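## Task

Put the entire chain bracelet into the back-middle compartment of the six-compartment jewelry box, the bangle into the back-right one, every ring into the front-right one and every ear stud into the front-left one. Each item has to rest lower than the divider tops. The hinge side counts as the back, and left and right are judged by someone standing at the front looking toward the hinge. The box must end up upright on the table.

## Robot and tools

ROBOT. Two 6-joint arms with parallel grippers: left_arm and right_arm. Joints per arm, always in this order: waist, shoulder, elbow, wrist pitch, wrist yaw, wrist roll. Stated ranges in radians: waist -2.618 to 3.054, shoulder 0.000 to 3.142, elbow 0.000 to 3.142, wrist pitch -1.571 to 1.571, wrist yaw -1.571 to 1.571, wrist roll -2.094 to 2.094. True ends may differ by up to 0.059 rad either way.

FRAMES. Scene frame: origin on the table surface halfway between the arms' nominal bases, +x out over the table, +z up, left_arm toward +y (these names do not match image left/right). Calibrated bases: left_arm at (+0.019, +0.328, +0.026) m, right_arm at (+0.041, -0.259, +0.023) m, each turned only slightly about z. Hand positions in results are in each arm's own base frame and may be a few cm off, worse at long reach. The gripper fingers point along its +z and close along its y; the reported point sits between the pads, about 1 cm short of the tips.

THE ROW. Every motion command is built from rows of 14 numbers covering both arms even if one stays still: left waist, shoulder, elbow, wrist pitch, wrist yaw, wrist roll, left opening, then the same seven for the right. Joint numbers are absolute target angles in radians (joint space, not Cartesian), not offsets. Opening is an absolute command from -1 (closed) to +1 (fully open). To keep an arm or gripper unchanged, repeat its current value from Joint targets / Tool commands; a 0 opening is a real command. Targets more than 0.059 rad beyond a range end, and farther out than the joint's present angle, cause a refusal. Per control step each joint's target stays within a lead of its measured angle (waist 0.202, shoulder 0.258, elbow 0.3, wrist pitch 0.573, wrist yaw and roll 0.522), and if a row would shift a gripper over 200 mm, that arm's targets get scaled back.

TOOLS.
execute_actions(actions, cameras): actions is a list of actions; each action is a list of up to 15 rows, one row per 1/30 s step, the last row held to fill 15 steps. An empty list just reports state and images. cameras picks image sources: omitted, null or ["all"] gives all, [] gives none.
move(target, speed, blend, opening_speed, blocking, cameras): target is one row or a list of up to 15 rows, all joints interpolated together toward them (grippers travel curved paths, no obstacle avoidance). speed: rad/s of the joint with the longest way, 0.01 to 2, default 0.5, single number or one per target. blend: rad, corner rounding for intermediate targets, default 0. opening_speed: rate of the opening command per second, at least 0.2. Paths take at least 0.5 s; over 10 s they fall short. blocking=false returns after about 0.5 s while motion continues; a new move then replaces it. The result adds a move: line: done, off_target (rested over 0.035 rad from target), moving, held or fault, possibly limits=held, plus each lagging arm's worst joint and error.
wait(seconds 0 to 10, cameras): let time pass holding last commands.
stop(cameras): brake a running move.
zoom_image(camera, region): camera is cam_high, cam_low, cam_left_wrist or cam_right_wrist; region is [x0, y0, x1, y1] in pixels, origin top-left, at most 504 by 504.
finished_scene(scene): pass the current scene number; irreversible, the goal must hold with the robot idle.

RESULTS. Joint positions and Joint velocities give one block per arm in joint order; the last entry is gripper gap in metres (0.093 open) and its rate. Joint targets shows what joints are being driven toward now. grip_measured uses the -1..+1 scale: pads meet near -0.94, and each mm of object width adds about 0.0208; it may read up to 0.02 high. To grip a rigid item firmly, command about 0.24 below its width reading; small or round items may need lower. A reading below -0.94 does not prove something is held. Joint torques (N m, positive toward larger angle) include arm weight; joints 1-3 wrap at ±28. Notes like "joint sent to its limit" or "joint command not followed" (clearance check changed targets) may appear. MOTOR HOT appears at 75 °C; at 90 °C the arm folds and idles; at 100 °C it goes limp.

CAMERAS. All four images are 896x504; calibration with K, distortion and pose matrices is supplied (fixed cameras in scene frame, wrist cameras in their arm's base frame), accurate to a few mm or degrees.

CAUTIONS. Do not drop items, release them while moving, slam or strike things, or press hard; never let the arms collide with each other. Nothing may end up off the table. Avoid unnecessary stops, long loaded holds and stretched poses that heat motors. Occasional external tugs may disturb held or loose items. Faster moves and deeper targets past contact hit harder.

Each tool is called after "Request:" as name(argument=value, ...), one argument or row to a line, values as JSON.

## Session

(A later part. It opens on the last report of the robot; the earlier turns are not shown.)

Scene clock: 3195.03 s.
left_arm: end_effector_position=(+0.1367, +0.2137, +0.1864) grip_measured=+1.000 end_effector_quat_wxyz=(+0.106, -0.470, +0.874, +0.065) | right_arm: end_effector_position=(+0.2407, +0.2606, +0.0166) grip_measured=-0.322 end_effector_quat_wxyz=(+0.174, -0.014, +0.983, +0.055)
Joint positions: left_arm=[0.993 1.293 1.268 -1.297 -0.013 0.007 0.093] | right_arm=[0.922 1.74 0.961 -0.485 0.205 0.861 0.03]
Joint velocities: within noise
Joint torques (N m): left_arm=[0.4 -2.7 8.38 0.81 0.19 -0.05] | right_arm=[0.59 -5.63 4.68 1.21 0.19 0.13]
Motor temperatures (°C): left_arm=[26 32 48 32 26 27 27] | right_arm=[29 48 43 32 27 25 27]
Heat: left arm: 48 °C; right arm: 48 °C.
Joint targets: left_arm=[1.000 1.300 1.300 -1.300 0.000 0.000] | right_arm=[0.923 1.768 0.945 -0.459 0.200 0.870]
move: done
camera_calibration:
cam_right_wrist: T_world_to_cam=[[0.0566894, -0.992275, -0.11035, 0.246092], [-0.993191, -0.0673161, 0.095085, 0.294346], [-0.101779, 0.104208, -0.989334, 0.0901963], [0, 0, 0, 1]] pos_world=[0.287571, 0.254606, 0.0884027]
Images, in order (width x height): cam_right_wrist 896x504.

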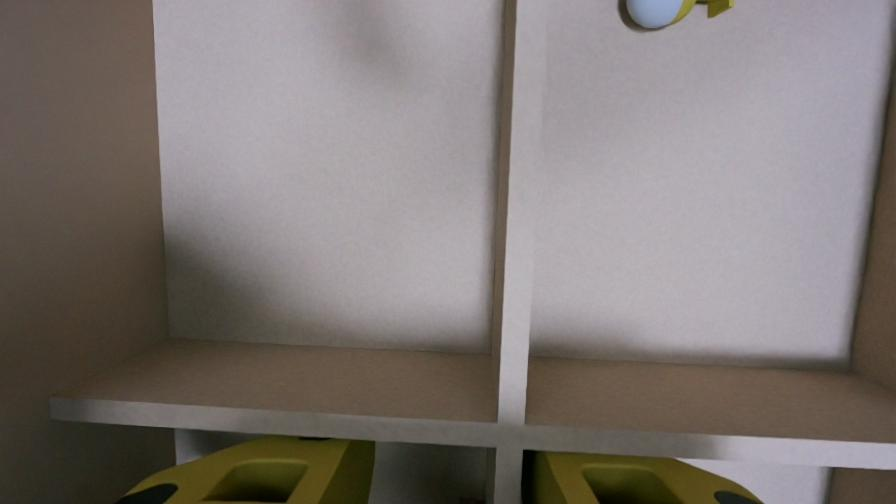

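Request:
move(
  target=[
    [1.0,1.3,1.3,-1.3,0,0,1,0.923,1.778,0.94,-0.445,0.2,0.87,-0.32],
    [1.0,1.3,1.3,-1.3,0,0,1,0.886,1.727,0.884,-0.437,0.2,0.83,-0.32],
    [1.0,1.3,1.3,-1.3,0,0,1,0.91,1.56,1.03,-0.75,0.2,0.85,-0.32],
  ],
  speed=[0.1,0.05,0.3],
  cameras=["cam_right_wrist"],
)

Scene clock: 3209.40 s.
left_arm: end_effector_position=(+0.1367, +0.2137, +0.1864) grip_measured=+1.000 end_effector_quat_wxyz=(+0.106, -0.470, +0.874, +0.065) | right_arm: end_effector_position=(+0.2269, +0.2362, +0.0662) grip_measured=-0.322 end_effector_quat_wxyz=(+0.161, -0.015, +0.986, +0.044)
Joint positions: left_arm=[0.993 1.293 1.268 -1.297 -0.013 0.007 0.093] | right_arm=[0.904 1.579 1.012 -0.729 0.193 0.847 0.03]
Joint velocities: within noise
Joint torques (N m): left_arm=[0.42 -2.69 8.36 0.81 0.19 -0.05] | right_arm=[1.01 -8.98 8.42 0.72 0.27 0.08]
Motor temperatures (°C): left_arm=[26 32 48 32 26 27 27] | right_arm=[29 49 42 32 27 25 27]
Heat: left arm: 48 °C; right arm: 49 °C.
Joint targets: left_arm=[1.000 1.300 1.300 -1.300 0.000 0.000] | right_arm=[0.910 1.560 1.030 -0.750 0.200 0.850]
move: done
camera_calibration:
cam_right_wrist: T_world_to_cam=[[0.0527334, -0.99463, -0.0890527, 0.228182], [-0.990304, -0.0635636, 0.123524, 0.270871], [-0.128521, 0.0816754, -0.988338, 0.151707], [0, 0, 0, 1]] pos_world=[0.275709, 0.231784, 0.136799]
Images, in order (width x height): cam_right_wrist 896x504.

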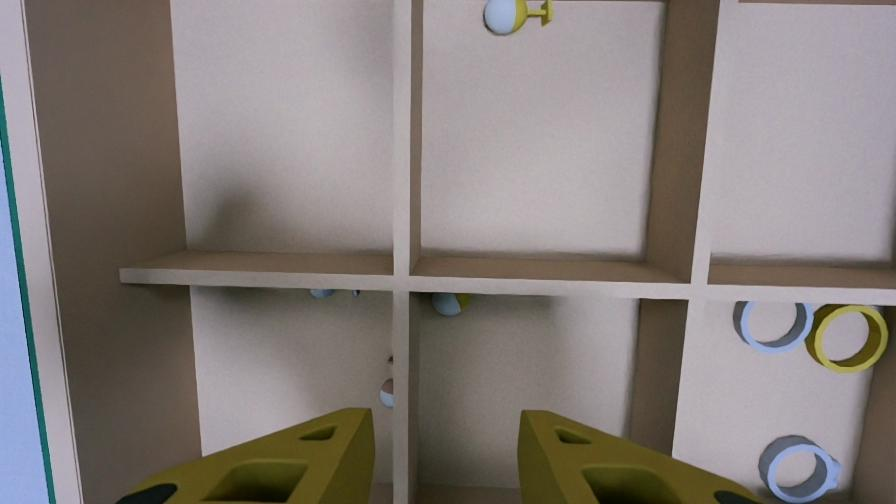

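Request:
move(
  target=[
    [1.0,1.3,1.3,-1.3,0,0,1,0.927,1.69,1.0,-0.59,0.2,0.873,-0.32],
    [1.0,1.3,1.3,-1.3,0,0,1,0.927,1.757,0.93,-0.455,0.2,0.873,-0.32],
  ],
  speed=[0.3,0.12],
  cameras=["cam_right_wrist"],
)

Request:
move(
  target=[
    [1.0,1.3,1.3,-1.3,0,0,1,0.8957,1.708,0.862,-0.434,0.2,0.84,-0.32],
    [1.0,1.3,1.3,-1.3,0,0,1,0.91,1.56,1.03,-0.75,0.2,0.85,-0.32],
  ],
  speed=[0.05,0.3],
  cameras=["cam_right_wrist"],
)

Scene clock: 3231.93 s.
left_arm: end_effector_position=(+0.1367, +0.2137, +0.1864) grip_measured=+1.000 end_effector_quat_wxyz=(+0.106, -0.470, +0.874, +0.065) | right_arm: end_effector_position=(+0.2391, +0.2623, +0.0156) grip_measured=-0.322 end_effector_quat_wxyz=(+0.174, -0.015, +0.983, +0.063)
Joint positions: left_arm=[0.993 1.293 1.268 -1.297 -0.013 0.007 0.093] | right_arm=[0.924 1.734 0.946 -0.464 0.195 0.861 0.03]
Joint velocities: within noise
Joint torques (N m): left_arm=[0.42 -2.69 8.36 0.81 0.19 -0.05] | right_arm=[0.8 -6.04 4.71 1.11 0.26 0.17]
Motor temperatures (°C): left_arm=[26 32 48 32 26 27 27] | right_arm=[29 49 44 31 27 25 27]
Heat: left arm: 48 °C; right arm: 49 °C.
Joint targets: left_arm=[1.000 1.300 1.300 -1.300 0.000 0.000] | right_arm=[0.927 1.757 0.930 -0.455 0.200 0.873]
move: done
camera_calibration:
cam_right_wrist: T_world_to_cam=[[0.0616184, -0.990122, -0.12594, 0.246193], [-0.992848, -0.0737314, 0.0938973, 0.29452], [-0.102256, 0.119253, -0.987584, 0.0849931], [0, 0, 0, 1]] pos_world=[0.285934, 0.255341, 0.0872886]
Images, in order (width x height): cam_right_wrist 896x504.

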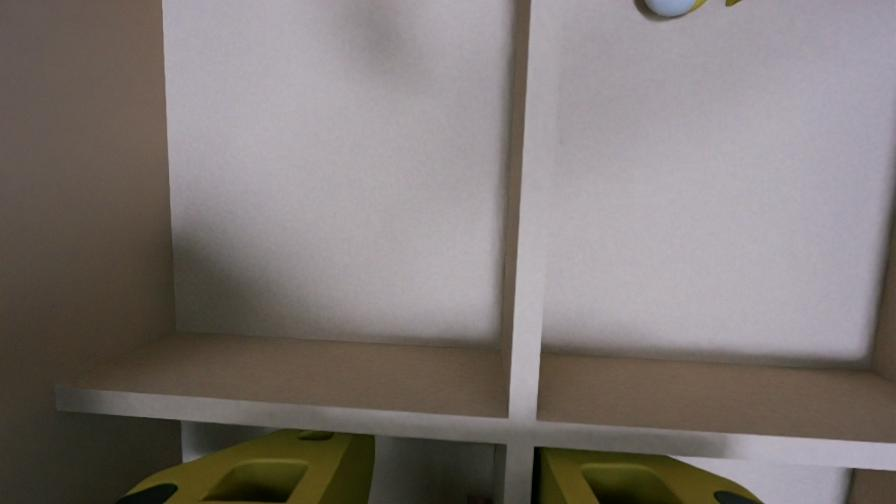

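Scene clock: 3235.07 s.
left_arm: end_effector_position=(+0.1367, +0.2137, +0.1864) grip_measured=+1.000 end_effector_quat_wxyz=(+0.106, -0.470, +0.874, +0.065) | right_arm: end_effector_position=(+0.2262, +0.2369, +0.0661) grip_measured=-0.322 end_effector_quat_wxyz=(+0.160, -0.014, +0.986, +0.044)
Joint positions: left_arm=[0.993 1.293 1.268 -1.297 -0.013 0.007 0.093] | right_arm=[0.907 1.579 1.012 -0.729 0.193 0.853 0.03]
Joint velocities: within noise
Joint torques (N m): left_arm=[0.42 -2.69 8.36 0.81 0.19 -0.06] | right_arm=[0.73 -8.99 8.42 0.7 0.27 0.02]
Motor temperatures (°C): left_arm=[26 32 48 32 26 27 27] | right_arm=[29 49 44 31 27 25 27]
Heat: left arm: 48 °C; right arm: 49 °C.
Joint targets: left_arm=[1.000 1.300 1.300 -1.300 0.000 0.000] | right_arm=[0.910 1.560 1.030 -0.750 0.200 0.850]
move: done
camera_calibration:
cam_right_wrist: T_world_to_cam=[[0.0503241, -0.994616, -0.0905859, 0.229483], [-0.990357, -0.0614185, 0.124181, 0.269605], [-0.129076, 0.0834631, -0.988116, 0.151219], [0, 0, 0, 1]] pos_world=[0.274976, 0.232185, 0.13673]
Images, in order (width x height): cam_right_wrist 896x504.

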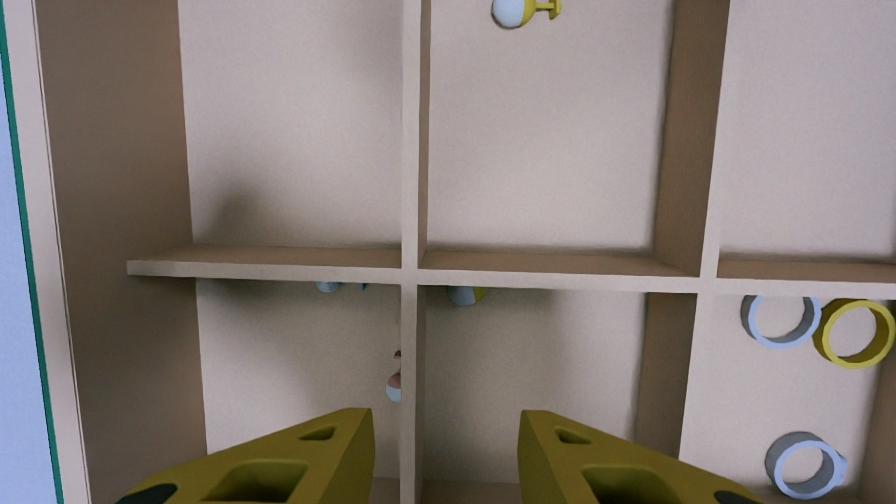

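Request:
move(
  target=[
    [1.0,1.3,1.3,-1.3,0,0,1,0.923,1.66,0.96,-0.58,0.2,0.868,-0.32],
    [1.0,1.3,1.3,-1.3,0,0,1,0.923,1.727,0.892,-0.446,0.2,0.868,-0.32],
  ],
  speed=[0.3,0.12],
  cameras=["cam_right_wrist"],
)

Request:
move(
  target=[
    [1.0,1.3,1.3,-1.3,0,0,1,0.89,1.69,0.84,-0.434,0.2,0.835,-0.32],
    [1.0,1.3,1.3,-1.3,0,0,1,0.91,1.56,1.03,-0.75,0.2,0.85,-0.32],
  ],
  speed=[0.05,0.3],
  cameras=["cam_right_wrist"],
)

Scene clock: 3249.90 s.
left_arm: end_effector_position=(+0.1367, +0.2137, +0.1864) grip_measured=+1.000 end_effector_quat_wxyz=(+0.106, -0.470, +0.874, +0.065) | right_arm: end_effector_position=(+0.2321, +0.2496, +0.0096) grip_measured=-0.322 end_effector_quat_wxyz=(+0.167, -0.016, +0.984, +0.053)
Joint positions: left_arm=[0.993 1.293 1.268 -1.297 -0.013 0.007 0.093] | right_arm=[0.917 1.713 0.901 -0.464 0.193 0.856 0.03]
Joint velocities: within noise
Joint torques (N m): left_arm=[0.42 -2.69 8.36 0.81 0.19 -0.05] | right_arm=[1.02 -6.5 5.18 1.15 0.27 0.16]
Motor temperatures (°C): left_arm=[26 32 48 32 26 27 27] | right_arm=[29 49 44 31 27 25 27]
Heat: left arm: 48 °C; right arm: 49 °C.
Joint targets: left_arm=[1.000 1.300 1.300 -1.300 0.000 0.000] | right_arm=[0.923 1.727 0.892 -0.446 0.200 0.868]
move: done
camera_calibration:
cam_right_wrist: T_world_to_cam=[[0.0581301, -0.992514, -0.10741, 0.234529], [-0.991456, -0.0699809, 0.110079, 0.285783], [-0.116771, 0.100093, -0.988102, 0.0880599], [0, 0, 0, 1]] pos_world=[0.279991, 0.243959, 0.0807442]
Images, in order (width x height): cam_right_wrist 896x504.

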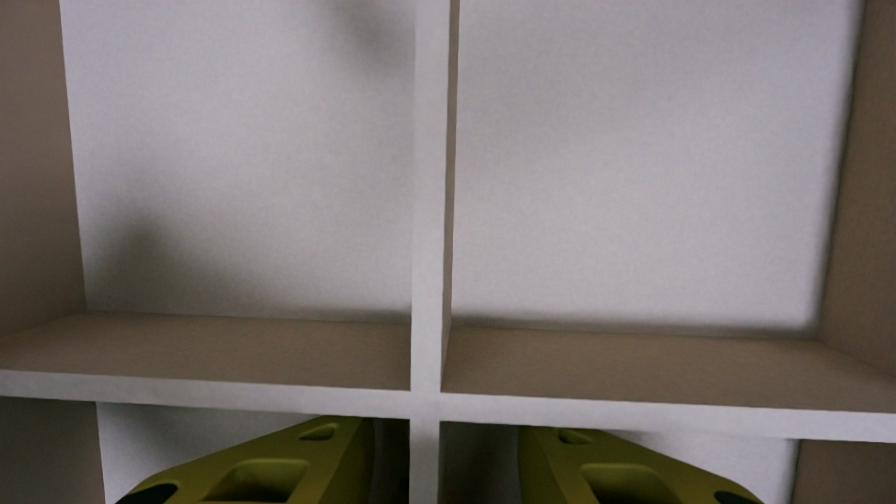

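Scene clock: 3252.70 s.
left_arm: end_effector_position=(+0.1367, +0.2137, +0.1864) grip_measured=+1.000 end_effector_quat_wxyz=(+0.106, -0.470, +0.874, +0.065) | right_arm: end_effector_position=(+0.2275, +0.2358, +0.0664) grip_measured=-0.322 end_effector_quat_wxyz=(+0.162, -0.014, +0.986, +0.042)
Joint positions: left_arm=[0.993 1.293 1.268 -1.297 -0.013 0.007 0.093] | right_arm=[0.904 1.579 1.012 -0.729 0.198 0.849 0.03]
Joint velocities: within noise
Joint torques (N m): left_arm=[0.42 -2.69 8.38 0.81 0.19 -0.05] | right_arm=[0.94 -8.98 8.39 0.65 0.23 0.06]
Motor temperatures (°C): left_arm=[26 32 48 32 26 27 27] | right_arm=[29 50 44 31 27 25 27]
Heat: left arm: 48 °C; right arm: 50 °C.
Joint targets: left_arm=[1.000 1.300 1.300 -1.300 0.000 0.000] | right_arm=[0.910 1.560 1.030 -0.750 0.200 0.850]
move: done
camera_calibration:
cam_right_wrist: T_world_to_cam=[[0.0502967, -0.994978, -0.0865342, 0.228217], [-0.990912, -0.0605382, 0.120122, 0.271004], [-0.124758, 0.0797059, -0.98898, 0.151707], [0, 0, 0, 1]] pos_world=[0.275989, 0.231385, 0.13723]
Images, in order (width x height): cam_right_wrist 896x504.

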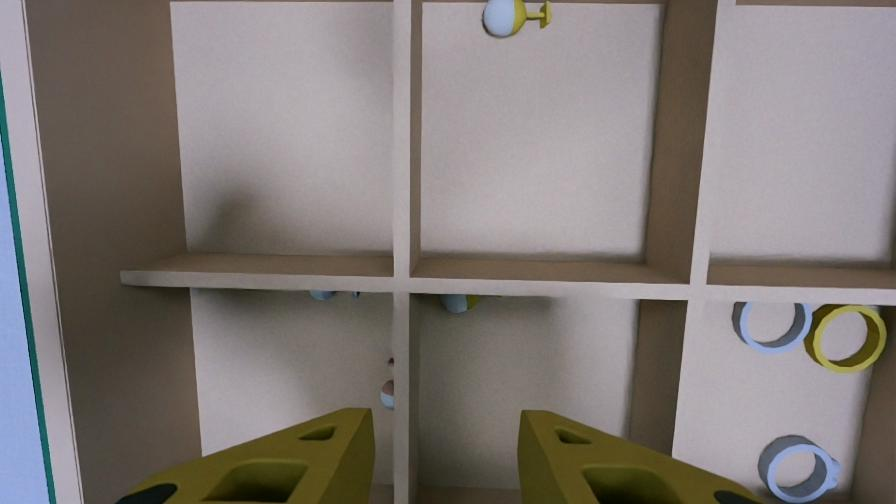

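Request:
move(
  target=[
    [1.0,1.3,1.3,-1.3,0,0,1,0.925,1.68,0.98,-0.59,0.2,0.87,-0.32],
    [1.0,1.3,1.3,-1.3,0,0,1,0.925,1.74,0.92,-0.462,0.2,0.87,-0.32],
  ],
  speed=0.3,
  blend=0.05,
  cameras=["cam_right_wrist"],
)

Scene clock: 3311.07 s.
left_arm: end_effector_position=(+0.1367, +0.2137, +0.1864) grip_measured=+1.000 end_effector_quat_wxyz=(+0.106, -0.470, +0.874, +0.065) | right_arm: end_effector_position=(+0.2333, +0.2518, +0.0111) grip_measured=-0.322 end_effector_quat_wxyz=(+0.164, -0.016, +0.985, +0.047)
Joint positions: left_arm=[0.993 1.293 1.268 -1.297 -0.013 0.007 0.093] | right_arm=[0.92 1.727 0.928 -0.49 0.198 0.859 0.03]
Joint velocities: within noise
Joint torques (N m): left_arm=[0.4 -2.69 8.36 0.81 0.19 -0.05] | right_arm=[0.91 -6.82 5.3 1.21 0.23 0.17]
Motor temperatures (°C): left_arm=[26 32 48 32 26 27 27] | right_arm=[29 50 46 31 27 25 27]
Heat: left arm: 48 °C; right arm: 50 °C.
Joint targets: left_arm=[1.000 1.300 1.300 -1.300 0.000 0.000] | right_arm=[0.925 1.740 0.920 -0.462 0.200 0.870]
move: done
camera_calibration:
cam_right_wrist: T_world_to_cam=[[0.0572752, -0.993765, -0.0956578, 0.237246], [-0.990956, -0.0682351, 0.115542, 0.286362], [-0.121348, 0.0881751, -0.988686, 0.0935022], [0, 0, 0, 1]] pos_world=[0.28153, 0.247063, 0.0820521]
Images, in order (width x height): cam_right_wrist 896x504.

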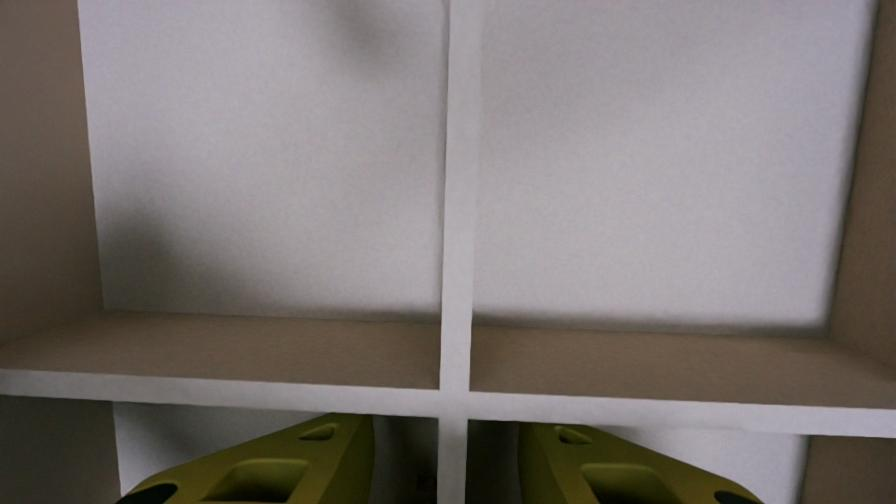

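Request:
move(
  target=[
    [1.0,1.3,1.3,-1.3,0,0,1,0.925,1.765,0.915,-0.452,0.2,0.87,-0.32],
    [1.0,1.3,1.3,-1.3,0,0,1,0.88,1.765,0.92,-0.457,0.2,0.825,-0.32],
    [1.0,1.3,1.3,-1.3,0,0,1,0.88,1.65,1.0,-0.6,0.2,0.825,-0.32],
    [1.0,1.3,1.3,-1.3,0,0,1,0.91,1.56,1.03,-0.75,0.2,0.85,-0.32],
  ],
  speed=[0.1,0.06,0.2,0.4],
  cameras=["cam_right_wrist"],
)

Scene clock: 3330.80 s.
left_arm: end_effector_position=(+0.1367, +0.2137, +0.1864) grip_measured=+1.000 end_effector_quat_wxyz=(+0.106, -0.470, +0.874, +0.065) | right_arm: end_effector_position=(+0.2269, +0.2365, +0.0666) grip_measured=-0.322 end_effector_quat_wxyz=(+0.161, -0.019, +0.986, +0.044)
Joint positions: left_arm=[0.993 1.293 1.268 -1.297 -0.013 0.007 0.093] | right_arm=[0.904 1.578 1.012 -0.729 0.192 0.838 0.03]
Joint velocities: within noise
Joint torques (N m): left_arm=[0.4 -2.69 8.36 0.81 0.19 -0.05] | right_arm=[0.94 -8.85 8.4 0.69 0.27 0.17]
Motor temperatures (°C): left_arm=[26 32 48 32 26 27 27] | right_arm=[29 50 44 31 27 25 27]
Heat: left arm: 48 °C; right arm: 50 °C.
Joint targets: left_arm=[1.000 1.300 1.300 -1.300 0.000 0.000] | right_arm=[0.910 1.560 1.030 -0.750 0.200 0.850]
move: done
camera_calibration:
cam_right_wrist: T_world_to_cam=[[0.0619469, -0.994235, -0.0875126, 0.2262], [-0.989866, -0.0724258, 0.122144, 0.272889], [-0.127778, 0.0790593, -0.988647, 0.152601], [0, 0, 0, 1]] pos_world=[0.27561, 0.232596, 0.137332]
Images, in order (width x height): cam_right_wrist 896x504.

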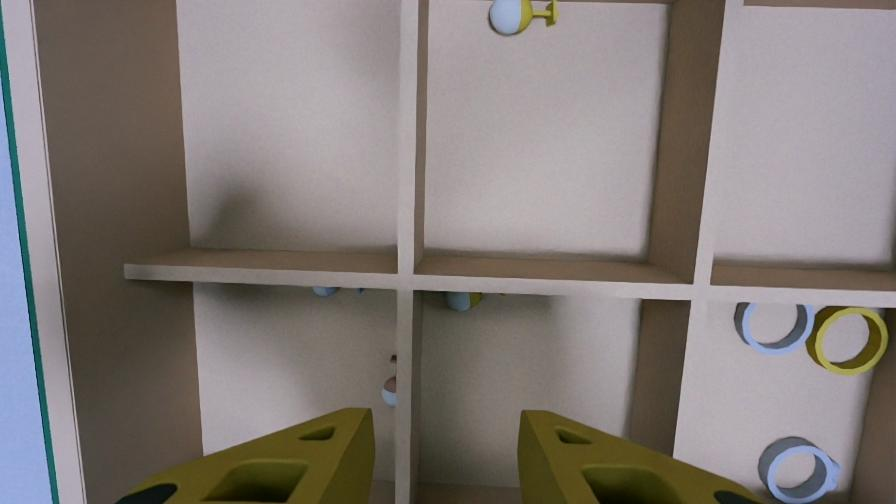

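Request:
move(
  target=[
    [1.0,1.3,1.3,-1.3,0,0,1,0.913,1.695,1.016,-0.604,0.2,0.86,-0.32],
    [1.0,1.3,1.3,-1.3,0,0,1,0.913,1.757,0.942,-0.475,0.2,0.86,-0.32],
  ],
  speed=[0.3,0.1],
  cameras=["cam_right_wrist"],
)

Request:
move(
  target=[
    [1.0,1.3,1.3,-1.3,0,0,1,0.946,1.724,0.899,-0.467,0.2,0.89,-0.32],
    [1.0,1.3,1.3,-1.3,0,0,1,0.946,1.6,1.0,-0.68,0.2,0.89,-0.32],
    [1.0,1.3,1.3,-1.3,0,0,1,0.91,1.56,1.03,-0.75,0.2,0.85,-0.32],
  ],
  speed=[0.06,0.2,0.4],
  cameras=["cam_right_wrist"],
)

Scene clock: 3372.27 s.
left_arm: end_effector_position=(+0.1367, +0.2137, +0.1864) grip_measured=+1.000 end_effector_quat_wxyz=(+0.106, -0.470, +0.874, +0.065) | right_arm: end_effector_position=(+0.2407, +0.2562, +0.0164) grip_measured=-0.322 end_effector_quat_wxyz=(+0.168, -0.015, +0.984, +0.053)
Joint positions: left_arm=[0.993 1.293 1.268 -1.297 -0.013 0.007 0.093] | right_arm=[0.909 1.733 0.956 -0.494 0.194 0.849 0.03]
Joint velocities: within noise
Joint torques (N m): left_arm=[0.4 -2.69 8.38 0.81 0.19 -0.05] | right_arm=[0.84 -5.97 4.85 1.14 0.26 0.16]
Motor temperatures (°C): left_arm=[26 32 48 32 26 27 27] | right_arm=[29 52 46 31 27 25 27]
Heat: left arm: 48 °C; right arm: 52 °C.
Joint targets: left_arm=[1.000 1.300 1.300 -1.300 0.000 0.000] | right_arm=[0.913 1.757 0.942 -0.475 0.200 0.860]
move: done
camera_calibration:
cam_right_wrist: T_world_to_cam=[[0.0574828, -0.992554, -0.107388, 0.241494], [-0.991931, -0.0689571, 0.106387, 0.293944], [-0.113, 0.100406, -0.988509, 0.0940897], [0, 0, 0, 1]] pos_world=[0.288322, 0.250518, 0.08767]
Images, in order (width x height): cam_right_wrist 896x504.

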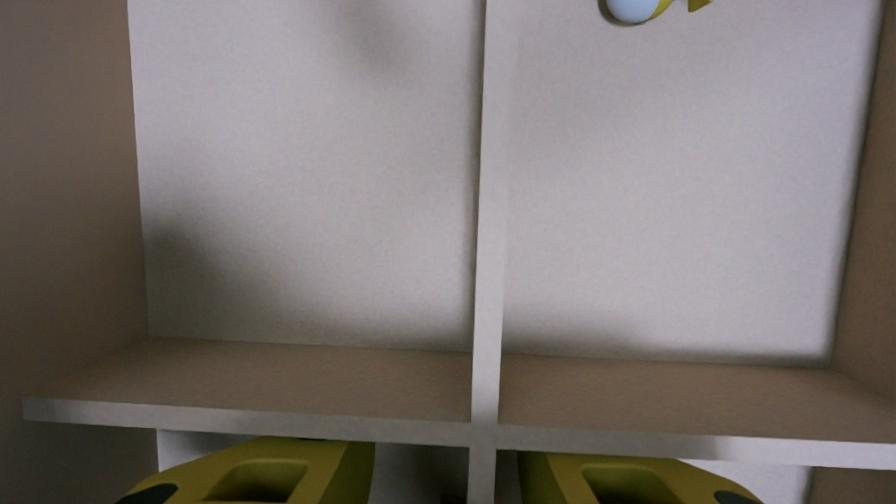

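Scene clock: 3375.00 s.
left_arm: end_effector_position=(+0.1367, +0.2137, +0.1864) grip_measured=+1.000 end_effector_quat_wxyz=(+0.106, -0.470, +0.874, +0.065) | right_arm: end_effector_position=(+0.2261, +0.2376, +0.0673) grip_measured=-0.322 end_effector_quat_wxyz=(+0.165, -0.011, +0.985, +0.043)
Joint positions: left_arm=[0.993 1.293 1.268 -1.297 -0.013 0.007 0.093] | right_arm=[0.914 1.577 1.013 -0.729 0.203 0.862 0.03]
Joint velocities: within noise
Joint torques (N m): left_arm=[0.4 -2.7 8.38 0.8 0.19 -0.06] | right_arm=[0.16 -8.81 8.32 0.71 0.17 -0.06]
Motor temperatures (°C): left_arm=[26 32 48 32 26 27 27] | right_arm=[29 52 45 31 27 25 27]
Heat: left arm: 48 °C; right arm: 52 °C.
Joint targets: left_arm=[1.000 1.300 1.300 -1.300 0.000 0.000] | right_arm=[0.910 1.560 1.030 -0.750 0.200 0.850]
move: done
camera_calibration:
cam_right_wrist: T_world_to_cam=[[0.0464701, -0.994957, -0.0888884, 0.231156], [-0.991703, -0.0566285, 0.115407, 0.269231], [-0.119858, 0.0827879, -0.989333, 0.150453], [0, 0, 0, 1]] pos_world=[0.274288, 0.232781, 0.138325]
Images, in order (width x height): cam_right_wrist 896x504.

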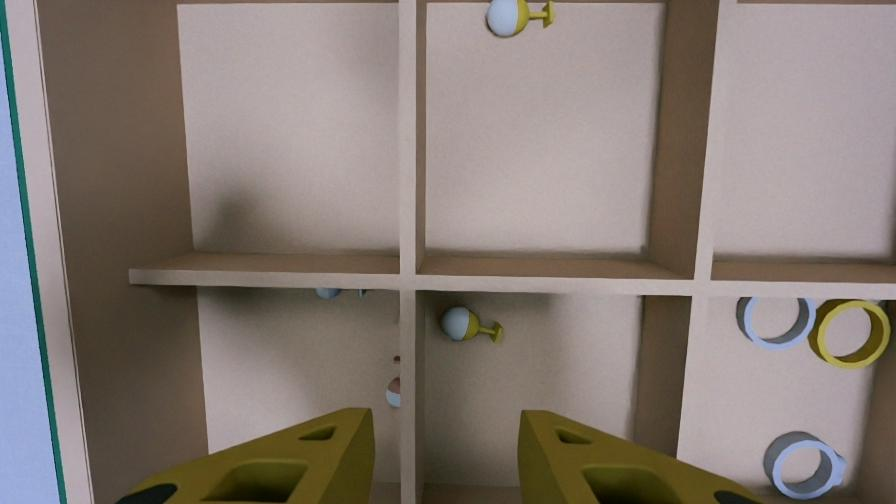

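Request:
move(
  target=[
    [1.0,1.3,1.3,-1.3,0,0,1,0.930,1.68,0.985,-0.604,0.2,0.87,-0.32],
    [1.0,1.3,1.3,-1.3,0,0,1,0.930,1.741,0.919,-0.475,0.2,0.87,-0.32],
    [1.0,1.3,1.3,-1.3,0,0,1,0.968,1.708,0.870,-0.465,0.2,0.91,-0.32],
    [1.0,1.3,1.3,-1.3,0,0,1,0.968,1.58,0.97,-0.68,0.2,0.91,-0.32],
    [1.0,1.3,1.3,-1.3,0,0,1,0.91,1.56,1.03,-0.75,0.2,0.85,-0.32],
  ],
  speed=[0.3,0.1,0.06,0.2,0.4],
  cameras=["cam_right_wrist"],
)

Scene clock: 3393.77 s.
left_arm: end_effector_position=(+0.1367, +0.2137, +0.1864) grip_measured=+1.000 end_effector_quat_wxyz=(+0.106, -0.470, +0.874, +0.065) | right_arm: end_effector_position=(+0.2271, +0.2371, +0.0677) grip_measured=-0.322 end_effector_quat_wxyz=(+0.166, -0.010, +0.985, +0.042)
Joint positions: left_arm=[0.993 1.293 1.268 -1.297 -0.013 0.007 0.093] | right_arm=[0.912 1.577 1.014 -0.729 0.207 0.863 0.03]
Joint velocities: within noise
Joint torques (N m): left_arm=[0.4 -2.69 8.36 0.81 0.19 -0.05] | right_arm=[0.27 -8.84 8.24 0.72 0.13 -0.05]
Motor temperatures (°C): left_arm=[26 32 48 32 26 27 27] | right_arm=[29 52 45 31 27 25 27]
Heat: left arm: 48 °C; right arm: 52 °C.
Joint targets: left_arm=[1.000 1.300 1.300 -1.300 0.000 0.000] | right_arm=[0.910 1.560 1.030 -0.750 0.200 0.850]
move: done
camera_calibration:
cam_right_wrist: T_world_to_cam=[[0.0439473, -0.995172, -0.0877569, 0.231232], [-0.992232, -0.0537123, 0.112208, 0.269787], [-0.11638, 0.0821439, -0.989802, 0.150371], [0, 0, 0, 1]] pos_world=[0.27503, 0.232254, 0.138858]
Images, in order (width x height): cam_right_wrist 896x504.

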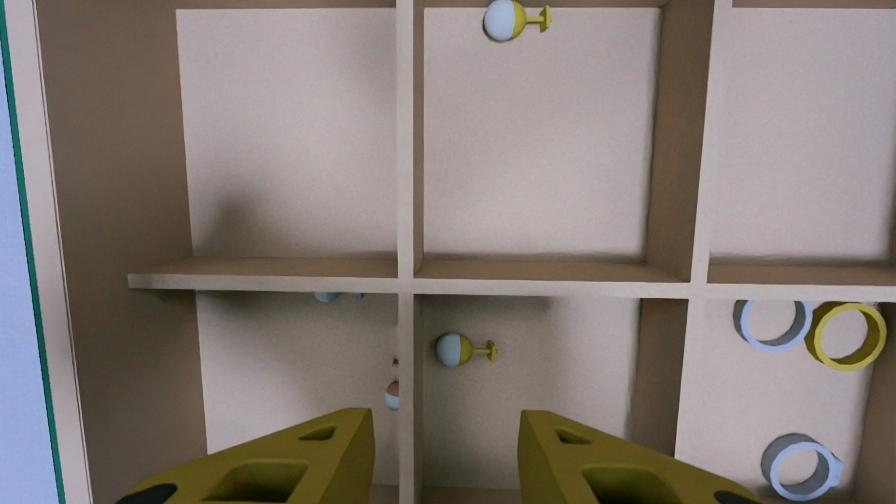

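Request:
move(
  target=[
    [1.0,1.3,1.3,-1.3,0,0,1,0.7,1.4,1.1,-0.95,0.0,0.0,-0.6],
    [1.0,1.3,1.3,-1.3,0,0,1,0.641,1.609,1.04,-0.754,-0.32,-0.98,-0.6],
  ],
  speed=[0.9,0.6],
  blend=0.1,
  cameras=["cam_right_wrist"],
)

Scene clock: 3421.13 s.
left_arm: end_effector_position=(+0.1367, +0.2137, +0.1864) grip_measured=+1.000 end_effector_quat_wxyz=(+0.106, -0.470, +0.874, +0.065) | right_arm: end_effector_position=(+0.2287, +0.2379, +0.0747) grip_measured=-0.598 end_effector_quat_wxyz=(-0.148, +0.722, -0.663, -0.132)
Joint positions: left_arm=[0.993 1.293 1.268 -1.297 -0.013 0.007 0.093] | right_arm=[0.648 1.596 1.05 -0.771 -0.312 -0.967 0.017]
Joint velocities: within noise
Joint torques (N m): left_arm=[0.42 -2.69 8.38 0.81 0.19 -0.05] | right_arm=[-0.08 -6.08 5.78 1.03 -0.3 -0.1]
Motor temperatures (°C): left_arm=[26 32 48 32 26 27 27] | right_arm=[29 52 44 30 27 25 27]
Heat: left arm: 48 °C; right arm: 52 °C.
Joint targets: left_arm=[1.000 1.300 1.300 -1.300 0.000 0.000] | right_arm=[0.641 1.609 1.040 -0.754 -0.320 -0.980]
move: done
camera_calibration:
cam_right_wrist: T_world_to_cam=[[0.995747, 0.0866693, 0.0312539, -0.251433], [0.0849693, -0.995018, 0.0521425, 0.252672], [0.0356174, -0.0492651, -0.99815, 0.154537], [0, 0, 0, 1]] pos_world=[0.22339, 0.280818, 0.148934]
Images, in order (width x height): cam_right_wrist 896x504.

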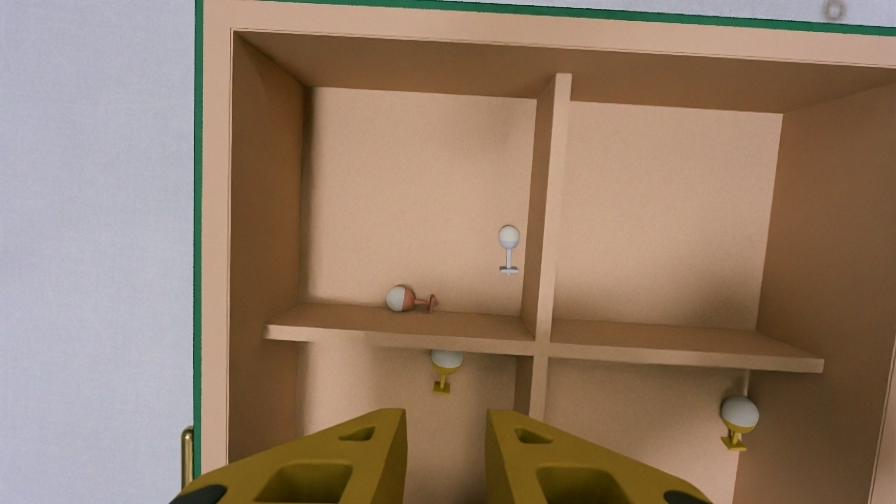

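Request:
move(
  target=[
    [1.0,1.3,1.3,-1.3,0,0,1,0.625,1.605,1.03,-0.754,-0.32,-0.995,-0.6],
    [1.0,1.3,1.3,-1.3,0,0,1,0.625,1.68,0.93,-0.58,-0.32,-0.995,-0.6],
    [1.0,1.3,1.3,-1.3,0,0,1,0.625,1.72,0.858,-0.465,-0.32,-0.995,-0.6],
  ],
  speed=[0.4,0.3,0.12],
  blend=0.01,
  cameras=["cam_right_wrist"],
)

Scene clock: 3441.40 s.
left_arm: end_effector_position=(+0.1367, +0.2137, +0.1864) grip_measured=+1.000 end_effector_quat_wxyz=(+0.106, -0.470, +0.874, +0.065) | right_arm: end_effector_position=(+0.2243, +0.2347, +0.0209) grip_measured=-0.598 end_effector_quat_wxyz=(-0.150, +0.720, -0.661, -0.148)
Joint positions: left_arm=[0.993 1.293 1.268 -1.297 -0.013 0.007 0.093] | right_arm=[0.63 1.671 0.889 -0.541 -0.349 -0.983 0.016]
Joint velocities: within noise
Joint torques (N m): left_arm=[0.4 -2.69 8.36 0.81 0.19 -0.06] | right_arm=[0.13 -2.86 3.1 1.65 0.03 -0.08]
Motor temperatures (°C): left_arm=[26 32 48 32 26 27 27] | right_arm=[29 49 44 31 27 25 27]
Heat: left arm: 48 °C; right arm: 49 °C.
Joint targets: left_arm=[1.000 1.300 1.300 -1.300 0.000 0.000] | right_arm=[0.625 1.720 0.858 -0.465 -0.320 -0.995]
move: off_target (right_arm); blend cut to 0.008 rad at target 1; right_arm: the wrist pitch is farthest, 0.076 rad from its target
camera_calibration:
cam_right_wrist: T_world_to_cam=[[0.995707, 0.0915831, 0.0134434, -0.245829], [0.0912156, -0.995497, 0.0257933, 0.251896], [0.0157451, -0.0244563, -0.999577, 0.0995354], [0, 0, 0, 1]] pos_world=[0.220229, 0.27571, 0.0963008]
Images, in order (width x height): cam_right_wrist 896x504.

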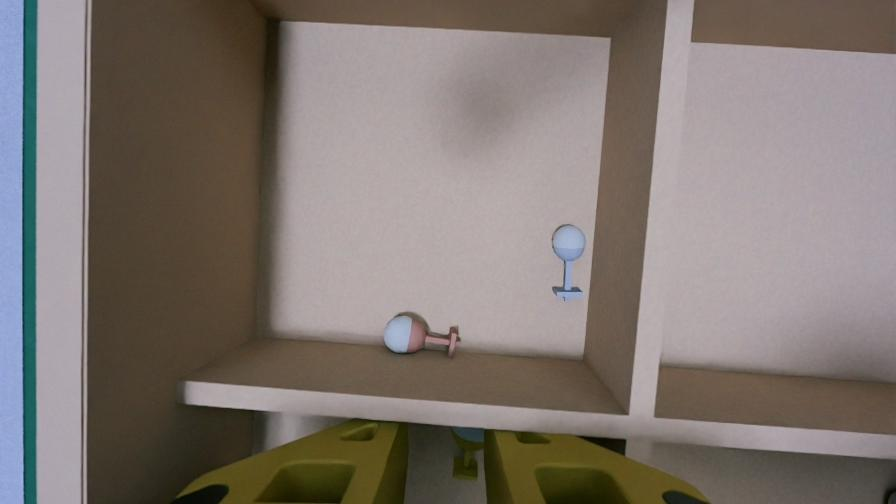

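Request:
move(
  target=[
    [1.0,1.3,1.3,-1.3,0,0,1,0.625,1.62,0.95,-0.65,-0.32,-0.995,-0.6],
    [1.0,1.3,1.3,-1.3,0,0,1,0.611,1.63,0.94,-0.61,-0.32,-1.009,-0.6],
    [1.0,1.3,1.3,-1.3,0,0,1,0.611,1.712,0.847,-0.460,-0.32,-1.009,-0.6],
  ],
  speed=[0.3,0.3,0.12],
  cameras=["cam_right_wrist"],
)

Scene clock: 3456.70 s.
left_arm: end_effector_position=(+0.1367, +0.2137, +0.1864) grip_measured=+1.000 end_effector_quat_wxyz=(+0.106, -0.470, +0.874, +0.065) | right_arm: end_effector_position=(+0.2263, +0.2339, +0.0228) grip_measured=-0.599 end_effector_quat_wxyz=(-0.163, +0.721, -0.657, -0.151)
Joint positions: left_arm=[0.993 1.293 1.268 -1.297 -0.013 0.007 0.093] | right_arm=[0.616 1.658 0.874 -0.52 -0.364 -0.998 0.016]
Joint velocities: within noise
Joint torques (N m): left_arm=[0.42 -2.67 8.38 0.81 0.19 -0.05] | right_arm=[0.01 -2.3 3.51 1.51 0.19 -0.06]
Motor temperatures (°C): left_arm=[26 32 48 32 26 27 27] | right_arm=[29 48 43 31 27 25 27]
Heat: left arm: 48 °C; right arm: 48 °C.
Joint targets: left_arm=[1.000 1.300 1.300 -1.300 0.000 0.000] | right_arm=[0.611 1.712 0.847 -0.460 -0.320 -1.009]
move: off_target (right_arm); right_arm: the wrist pitch is farthest, 0.060 rad from its target
camera_calibration:
cam_right_wrist: T_world_to_cam=[[0.995005, 0.0955145, 0.0290245, -0.24892], [0.095457, -0.995428, 0.00336181, 0.250442], [0.0292129, -0.000574425, -0.999573, 0.0927125], [0, 0, 0, 1]] pos_world=[0.221062, 0.273126, 0.0990557]
Images, in order (width x height): cam_right_wrist 896x504.

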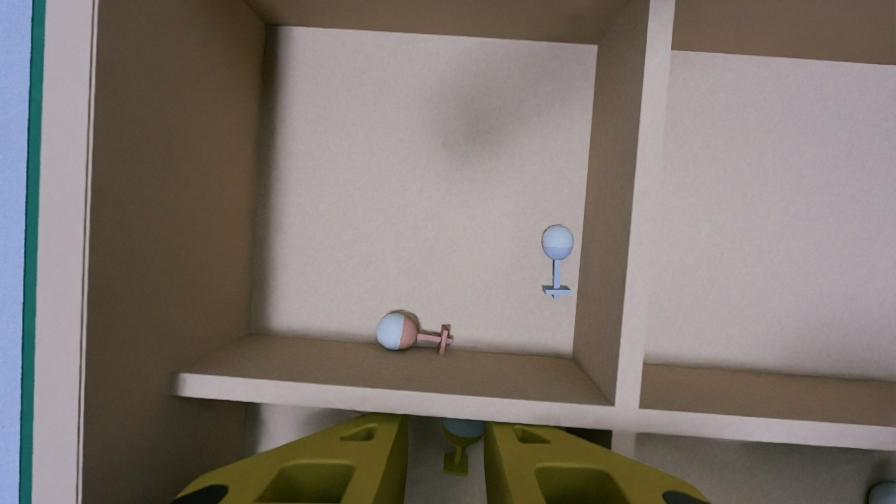

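Request:
move(
  target=[
    [1.0,1.3,1.3,-1.3,0,0,1,0.611,1.55,1.05,-0.75,-0.32,-1.0,-0.5],
    [1.0,1.3,1.3,-1.3,0,0,1,0.75,1.42,1.08,-0.9,0.0,0.0,-0.32],
    [1.0,1.3,1.3,-1.3,0,0,1,0.955,1.56,1.03,-0.75,0.2,0.89,-0.32],
    [1.0,1.3,1.3,-1.3,0,0,1,0.955,1.665,0.96,-0.604,0.2,0.89,-0.32],
    [1.0,1.3,1.3,-1.3,0,0,1,0.955,1.725,0.893,-0.473,0.2,0.89,-0.32],
  ],
  speed=[0.5,0.9,0.6,0.3,0.1],
  blend=[0.05,0.1,0.03,0.02,0],
  cameras=["cam_right_wrist"],
)

Scene clock: 3485.00 s.
left_arm: end_effector_position=(+0.1367, +0.2137, +0.1864) grip_measured=+1.000 end_effector_quat_wxyz=(+0.106, -0.470, +0.874, +0.065) | right_arm: end_effector_position=(+0.2246, +0.2531, +0.0153) grip_measured=-0.322 end_effector_quat_wxyz=(+0.170, -0.020, +0.984, +0.049)
Joint positions: left_arm=[0.993 1.293 1.268 -1.297 -0.013 0.007 0.093] | right_arm=[0.949 1.698 0.91 -0.496 0.211 0.878 0.03]
Joint velocities: within noise
Joint torques (N m): left_arm=[0.4 -2.69 8.36 0.81 0.19 -0.05] | right_arm=[0.94 -5.2 4.45 1.19 0.09 0.17]
Motor temperatures (°C): left_arm=[26 32 48 32 26 27 27] | right_arm=[29 46 41 31 27 25 27]
Heat: left arm: 48 °C; right arm: 46 °C.
Joint targets: left_arm=[1.000 1.300 1.300 -1.300 0.000 0.000] | right_arm=[0.955 1.725 0.893 -0.473 0.200 0.890]
move: done; blend cut to 0 rad at target 2
camera_calibration:
cam_right_wrist: T_world_to_cam=[[0.0659897, -0.993068, -0.0972654, 0.237271], [-0.991621, -0.0761164, 0.104374, 0.279627], [-0.111054, 0.0895629, -0.98977, 0.0938386], [0, 0, 0, 1]] pos_world=[0.272047, 0.248506, 0.0867713]
Images, in order (width x height): cam_right_wrist 896x504.

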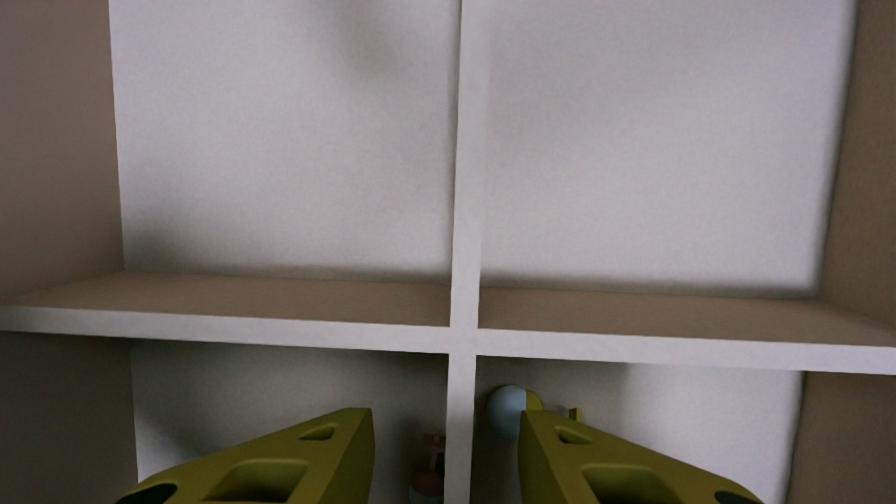

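Request:
move(
  target=[
    [1.0,1.3,1.3,-1.3,0,0,1,0.955,1.665,0.96,-0.604,0.2,0.89,-0.32],
    [1.0,1.3,1.3,-1.3,0,0,1,0.962,1.67,0.978,-0.604,0.2,0.89,-0.32],
    [1.0,1.3,1.3,-1.3,0,0,1,0.962,1.737,0.91,-0.473,0.2,0.89,-0.32],
    [1.0,1.3,1.3,-1.3,0,0,1,1.0,1.703,0.857,-0.465,0.2,0.93,-0.32],
    [1.0,1.3,1.3,-1.3,0,0,1,1.0,1.58,0.97,-0.68,0.2,0.93,-0.32],
    [1.0,1.3,1.3,-1.3,0,0,1,0.91,1.56,1.03,-0.75,0.2,0.85,-0.32],
  ],
  speed=[0.3,0.3,0.1,0.06,0.2,0.4],
  cameras=["cam_right_wrist"],
)

Scene clock: 3500.73 s.
left_arm: end_effector_position=(+0.1367, +0.2137, +0.1864) grip_measured=+1.000 end_effector_quat_wxyz=(+0.106, -0.470, +0.874, +0.065) | right_arm: end_effector_position=(+0.2271, +0.2366, +0.0672) grip_measured=-0.322 end_effector_quat_wxyz=(+0.166, -0.010, +0.985, +0.042)
Joint positions: left_arm=[0.993 1.293 1.268 -1.297 -0.013 0.007 0.093] | right_arm=[0.911 1.578 1.013 -0.729 0.206 0.863 0.03]
Joint velocities: within noise
Joint torques (N m): left_arm=[0.4 -2.69 8.38 0.81 0.19 -0.05] | right_arm=[0.36 -8.94 8.31 0.7 0.14 -0.08]
Motor temperatures (°C): left_arm=[26 32 48 32 26 27 27] | right_arm=[29 46 41 31 27 25 27]
Heat: left arm: 48 °C; right arm: 46 °C.
Joint targets: left_arm=[1.000 1.300 1.300 -1.300 0.000 0.000] | right_arm=[0.910 1.560 1.030 -0.750 0.200 0.850]
move: done
camera_calibration:
cam_right_wrist: T_world_to_cam=[[0.0427852, -0.995329, -0.0865427, 0.230907], [-0.992123, -0.0525355, 0.113723, 0.269415], [-0.117738, 0.0809953, -0.989736, 0.15049], [0, 0, 0, 1]] pos_world=[0.275132, 0.231793, 0.13829]
Images, in order (width x height): cam_right_wrist 896x504.

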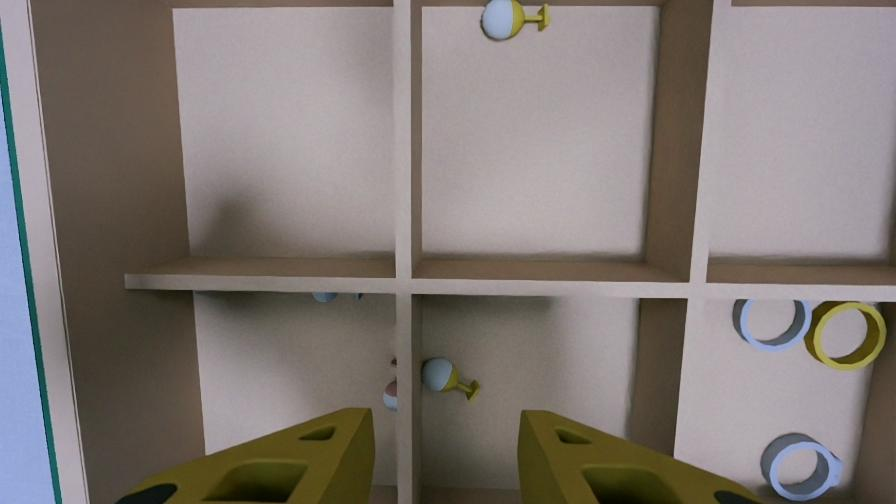

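Request:
move(
  target=[
    [1.0,1.3,1.3,-1.3,0,0,1,0.75,1.42,1.08,-0.9,0.0,0.0,-0.6],
    [1.0,1.3,1.3,-1.3,0,0,1,0.662,1.54,1.06,-0.76,-0.32,-0.96,-0.6],
    [1.0,1.3,1.3,-1.3,0,0,1,0.662,1.62,0.94,-0.61,-0.32,-0.96,-0.6],
    [1.0,1.3,1.3,-1.3,0,0,1,0.662,1.704,0.842,-0.462,-0.32,-0.96,-0.6],
  ],
  speed=[0.9,0.6,0.3,0.12],
  blend=[0.1,0.02,0.01,0],
  cameras=["cam_right_wrist"],
)

Scene clock: 3530.87 s.
left_arm: end_effector_position=(+0.1367, +0.2137, +0.1864) grip_measured=+1.000 end_effector_quat_wxyz=(+0.106, -0.470, +0.874, +0.065) | right_arm: end_effector_position=(+0.2200, +0.2410, +0.0309) grip_measured=-0.598 end_effector_quat_wxyz=(-0.161, +0.717, -0.661, -0.152)
Joint positions: left_arm=[0.993 1.293 1.268 -1.297 -0.013 0.007 0.093] | right_arm=[0.651 1.635 0.886 -0.543 -0.354 -0.951 0.017]
Joint velocities: within noise
Joint torques (N m): left_arm=[0.4 -2.69 8.36 0.81 0.19 -0.06] | right_arm=[1.35 -0.79 2.14 1.77 0.07 -0.04]
Motor temperatures (°C): left_arm=[26 32 48 32 26 27 27] | right_arm=[29 48 43 31 27 25 27]
Heat: left arm: 48 °C; right arm: 48 °C.
Joint targets: left_arm=[1.000 1.300 1.300 -1.300 0.000 0.000] | right_arm=[0.662 1.704 0.842 -0.462 -0.320 -0.960]
move: off_target (right_arm); right_arm: the wrist pitch is farthest, 0.081 rad from its target
camera_calibration:
cam_right_wrist: T_world_to_cam=[[0.996138, 0.0845435, 0.0237126, -0.240979], [0.0844694, -0.996418, 0.00410897, 0.260757], [0.0239751, -0.00209011, -0.99971, 0.1026], [0, 0, 0, 1]] pos_world=[0.215562, 0.28041, 0.107213]
Images, in order (width x height): cam_right_wrist 896x504.

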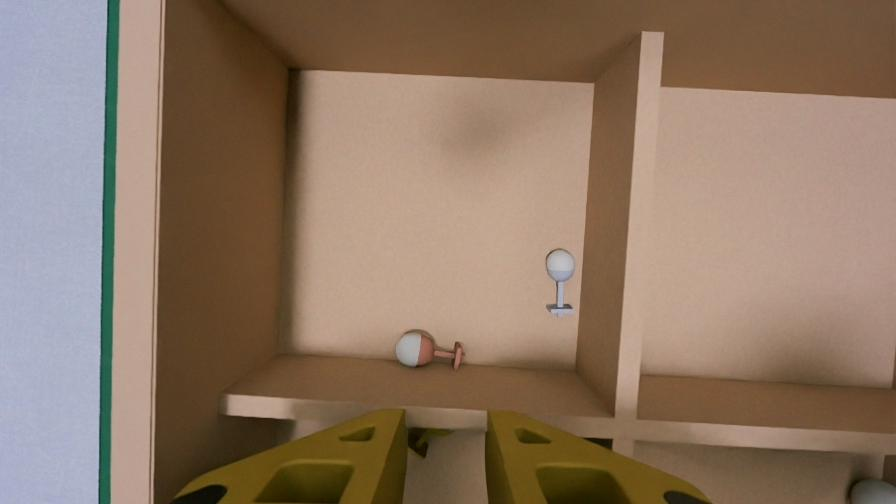

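Request:
move(
  target=[
    [1.0,1.3,1.3,-1.3,0,0,1,0.655,1.54,1.03,-0.74,-0.32,-0.96,-0.6],
    [1.0,1.3,1.3,-1.3,0,0,1,0.641,1.6,0.92,-0.61,-0.32,-0.975,-0.6],
    [1.0,1.3,1.3,-1.3,0,0,1,0.641,1.684,0.82,-0.462,-0.32,-0.975,-0.6],
  ],
  speed=[0.3,0.3,0.12],
  blend=[0.0,0.01,0],
  cameras=["cam_right_wrist"],
)

Scene clock: 3548.00 s.
left_arm: end_effector_position=(+0.1367, +0.2137, +0.1864) grip_measured=+1.000 end_effector_quat_wxyz=(+0.106, -0.470, +0.874, +0.065) | right_arm: end_effector_position=(+0.2175, +0.2326, +0.0122) grip_measured=-0.598 end_effector_quat_wxyz=(-0.151, +0.720, -0.663, -0.141)
Joint positions: left_arm=[0.993 1.293 1.268 -1.297 -0.013 0.007 0.093] | right_arm=[0.647 1.659 0.837 -0.49 -0.33 -0.963 0.017]
Joint velocities: within noise
Joint torques (N m): left_arm=[0.42 -2.69 8.38 0.81 0.19 -0.05] | right_arm=[-0.05 -4.92 4.36 1.19 -0.14 -0.07]
Motor temperatures (°C): left_arm=[26 32 48 32 26 27 27] | right_arm=[29 46 42 32 26 25 27]
Heat: left arm: 48 °C; right arm: 46 °C.
Joint targets: left_arm=[1.000 1.300 1.300 -1.300 0.000 0.000] | right_arm=[0.641 1.684 0.820 -0.462 -0.320 -0.975]
move: done
camera_calibration:
cam_right_wrist: T_world_to_cam=[[0.995984, 0.0860412, 0.0247696, -0.237684], [0.0851508, -0.995753, 0.035004, 0.25198], [0.0276762, -0.0327543, -0.99908, 0.0902225], [0, 0, 0, 1]] pos_world=[0.212776, 0.274316, 0.0872065]
Images, in order (width x height): cam_right_wrist 896x504.

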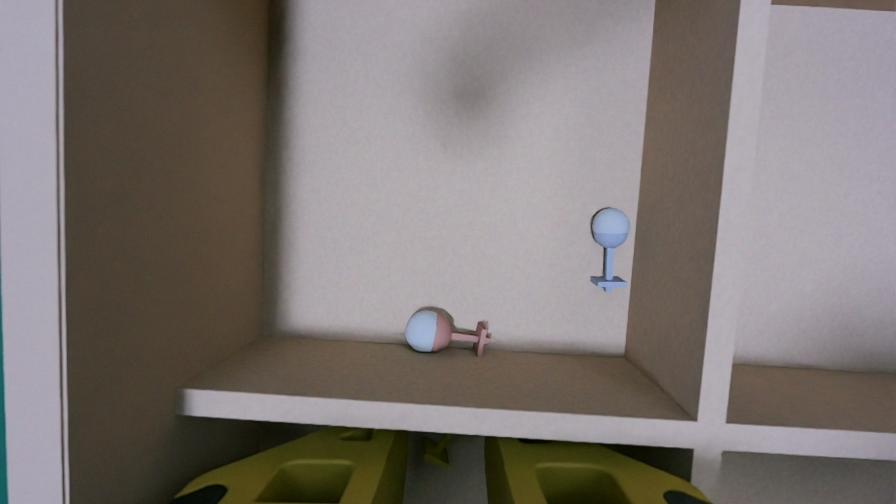

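Request:
move(
  target=[
    [1.0,1.3,1.3,-1.3,0,0,1,0.641,1.698,0.818,-0.452,-0.32,-0.975,-0.6],
    [1.0,1.3,1.3,-1.3,0,0,1,0.641,1.698,0.818,-0.452,-0.32,-0.975,-1],
  ],
  speed=0.15,
  opening_speed=0.5,
  cameras=["cam_right_wrist"],
)

Scene clock: 3557.00 s.
left_arm: end_effector_position=(+0.1367, +0.2137, +0.1864) grip_measured=+1.000 end_effector_quat_wxyz=(+0.106, -0.470, +0.874, +0.065) | right_arm: end_effector_position=(+0.2189, +0.2333, +0.0069) grip_measured=-0.878 end_effector_quat_wxyz=(-0.152, +0.719, -0.663, -0.141)
Joint positions: left_arm=[0.993 1.293 1.268 -1.297 -0.013 0.007 0.093] | right_arm=[0.645 1.677 0.831 -0.465 -0.331 -0.964 0.003]
Joint velocities: within noise
Joint torques (N m): left_arm=[0.4 -2.69 8.38 0.81 0.19 -0.05] | right_arm=[0.13 -5.34 4.66 1.02 -0.13 -0.06]
Motor temperatures (°C): left_arm=[26 32 48 32 26 27 27] | right_arm=[29 46 41 32 26 25 27]
Heat: left arm: 48 °C; right arm: 46 °C.
Joint targets: left_arm=[1.000 1.300 1.300 -1.300 0.000 0.000] | right_arm=[0.641 1.698 0.818 -0.452 -0.320 -0.975]
move: done
camera_calibration:
cam_right_wrist: T_world_to_cam=[[0.996084, 0.0849281, 0.02459, -0.238712], [0.0840973, -0.995909, 0.0330507, 0.252976], [0.0272963, -0.0308533, -0.999151, 0.0845242], [0, 0, 0, 1]] pos_world=[0.214195, 0.274822, 0.0819613]
Images, in order (width x height): cam_right_wrist 896x504.

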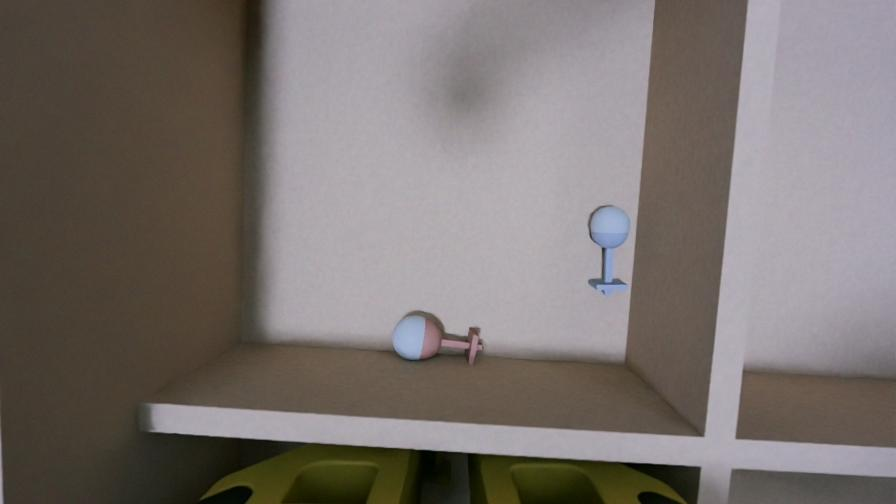

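Request:
move(
  target=[
    [1.0,1.3,1.3,-1.3,0,0,1,0.646,1.6,0.92,-0.61,-0.32,-0.975,-1],
    [1.0,1.3,1.3,-1.3,0,0,1,0.655,1.5,1.06,-0.8,-0.32,-0.96,-1],
    [1.0,1.3,1.3,-1.3,0,0,1,0.655,1.42,1.13,-0.95,-0.32,-0.96,-1],
  ],
  speed=0.25,
  blend=0.04,
  cameras=["cam_right_wrist"],
)

Scene clock: 3566.27 s.
left_arm: end_effector_position=(+0.1367, +0.2137, +0.1864) grip_measured=+1.000 end_effector_quat_wxyz=(+0.106, -0.470, +0.874, +0.065) | right_arm: end_effector_position=(+0.2137, +0.2287, +0.1311) grip_measured=-0.895 end_effector_quat_wxyz=(-0.178, +0.721, -0.657, -0.132)
Joint positions: left_arm=[0.993 1.293 1.268 -1.297 -0.013 0.007 0.093] | right_arm=[0.648 1.437 1.11 -0.929 -0.322 -0.964 0.002]
Joint velocities: within noise
Joint torques (N m): left_arm=[0.42 -2.69 8.36 0.81 0.19 -0.05] | right_arm=[1.05 -7.69 8.95 0.81 -0.22 0.1]
Motor temperatures (°C): left_arm=[26 32 48 32 26 27 27] | right_arm=[29 46 42 32 26 25 27]
Heat: left arm: 48 °C; right arm: 46 °C.
Joint targets: left_arm=[1.000 1.300 1.300 -1.300 0.000 0.000] | right_arm=[0.655 1.420 1.130 -0.950 -0.320 -0.960]
move: done
camera_calibration:
cam_right_wrist: T_world_to_cam=[[0.993489, 0.0842292, 0.0767178, -0.242375], [0.0836001, -0.996434, 0.0113808, 0.247858], [0.0774028, -0.00489312, -0.996988, 0.191763], [0, 0, 0, 1]] pos_world=[0.205232, 0.268328, 0.206959]
Images, in order (width x height): cam_right_wrist 896x504.

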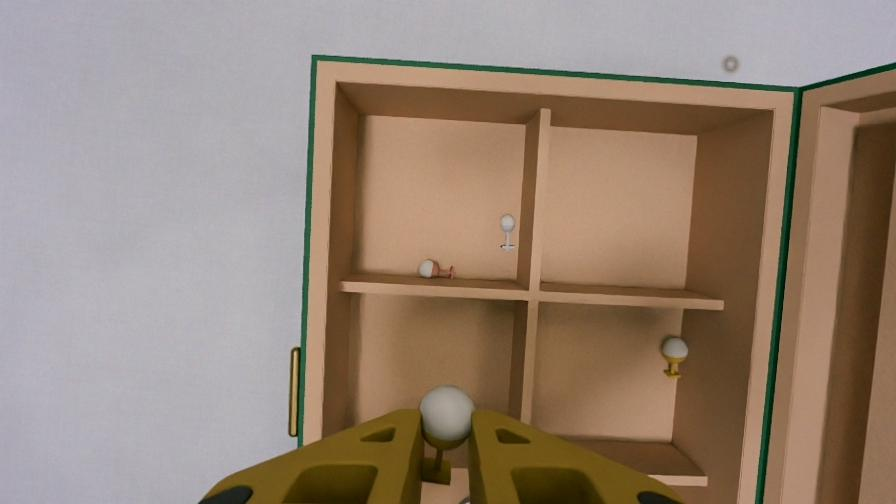

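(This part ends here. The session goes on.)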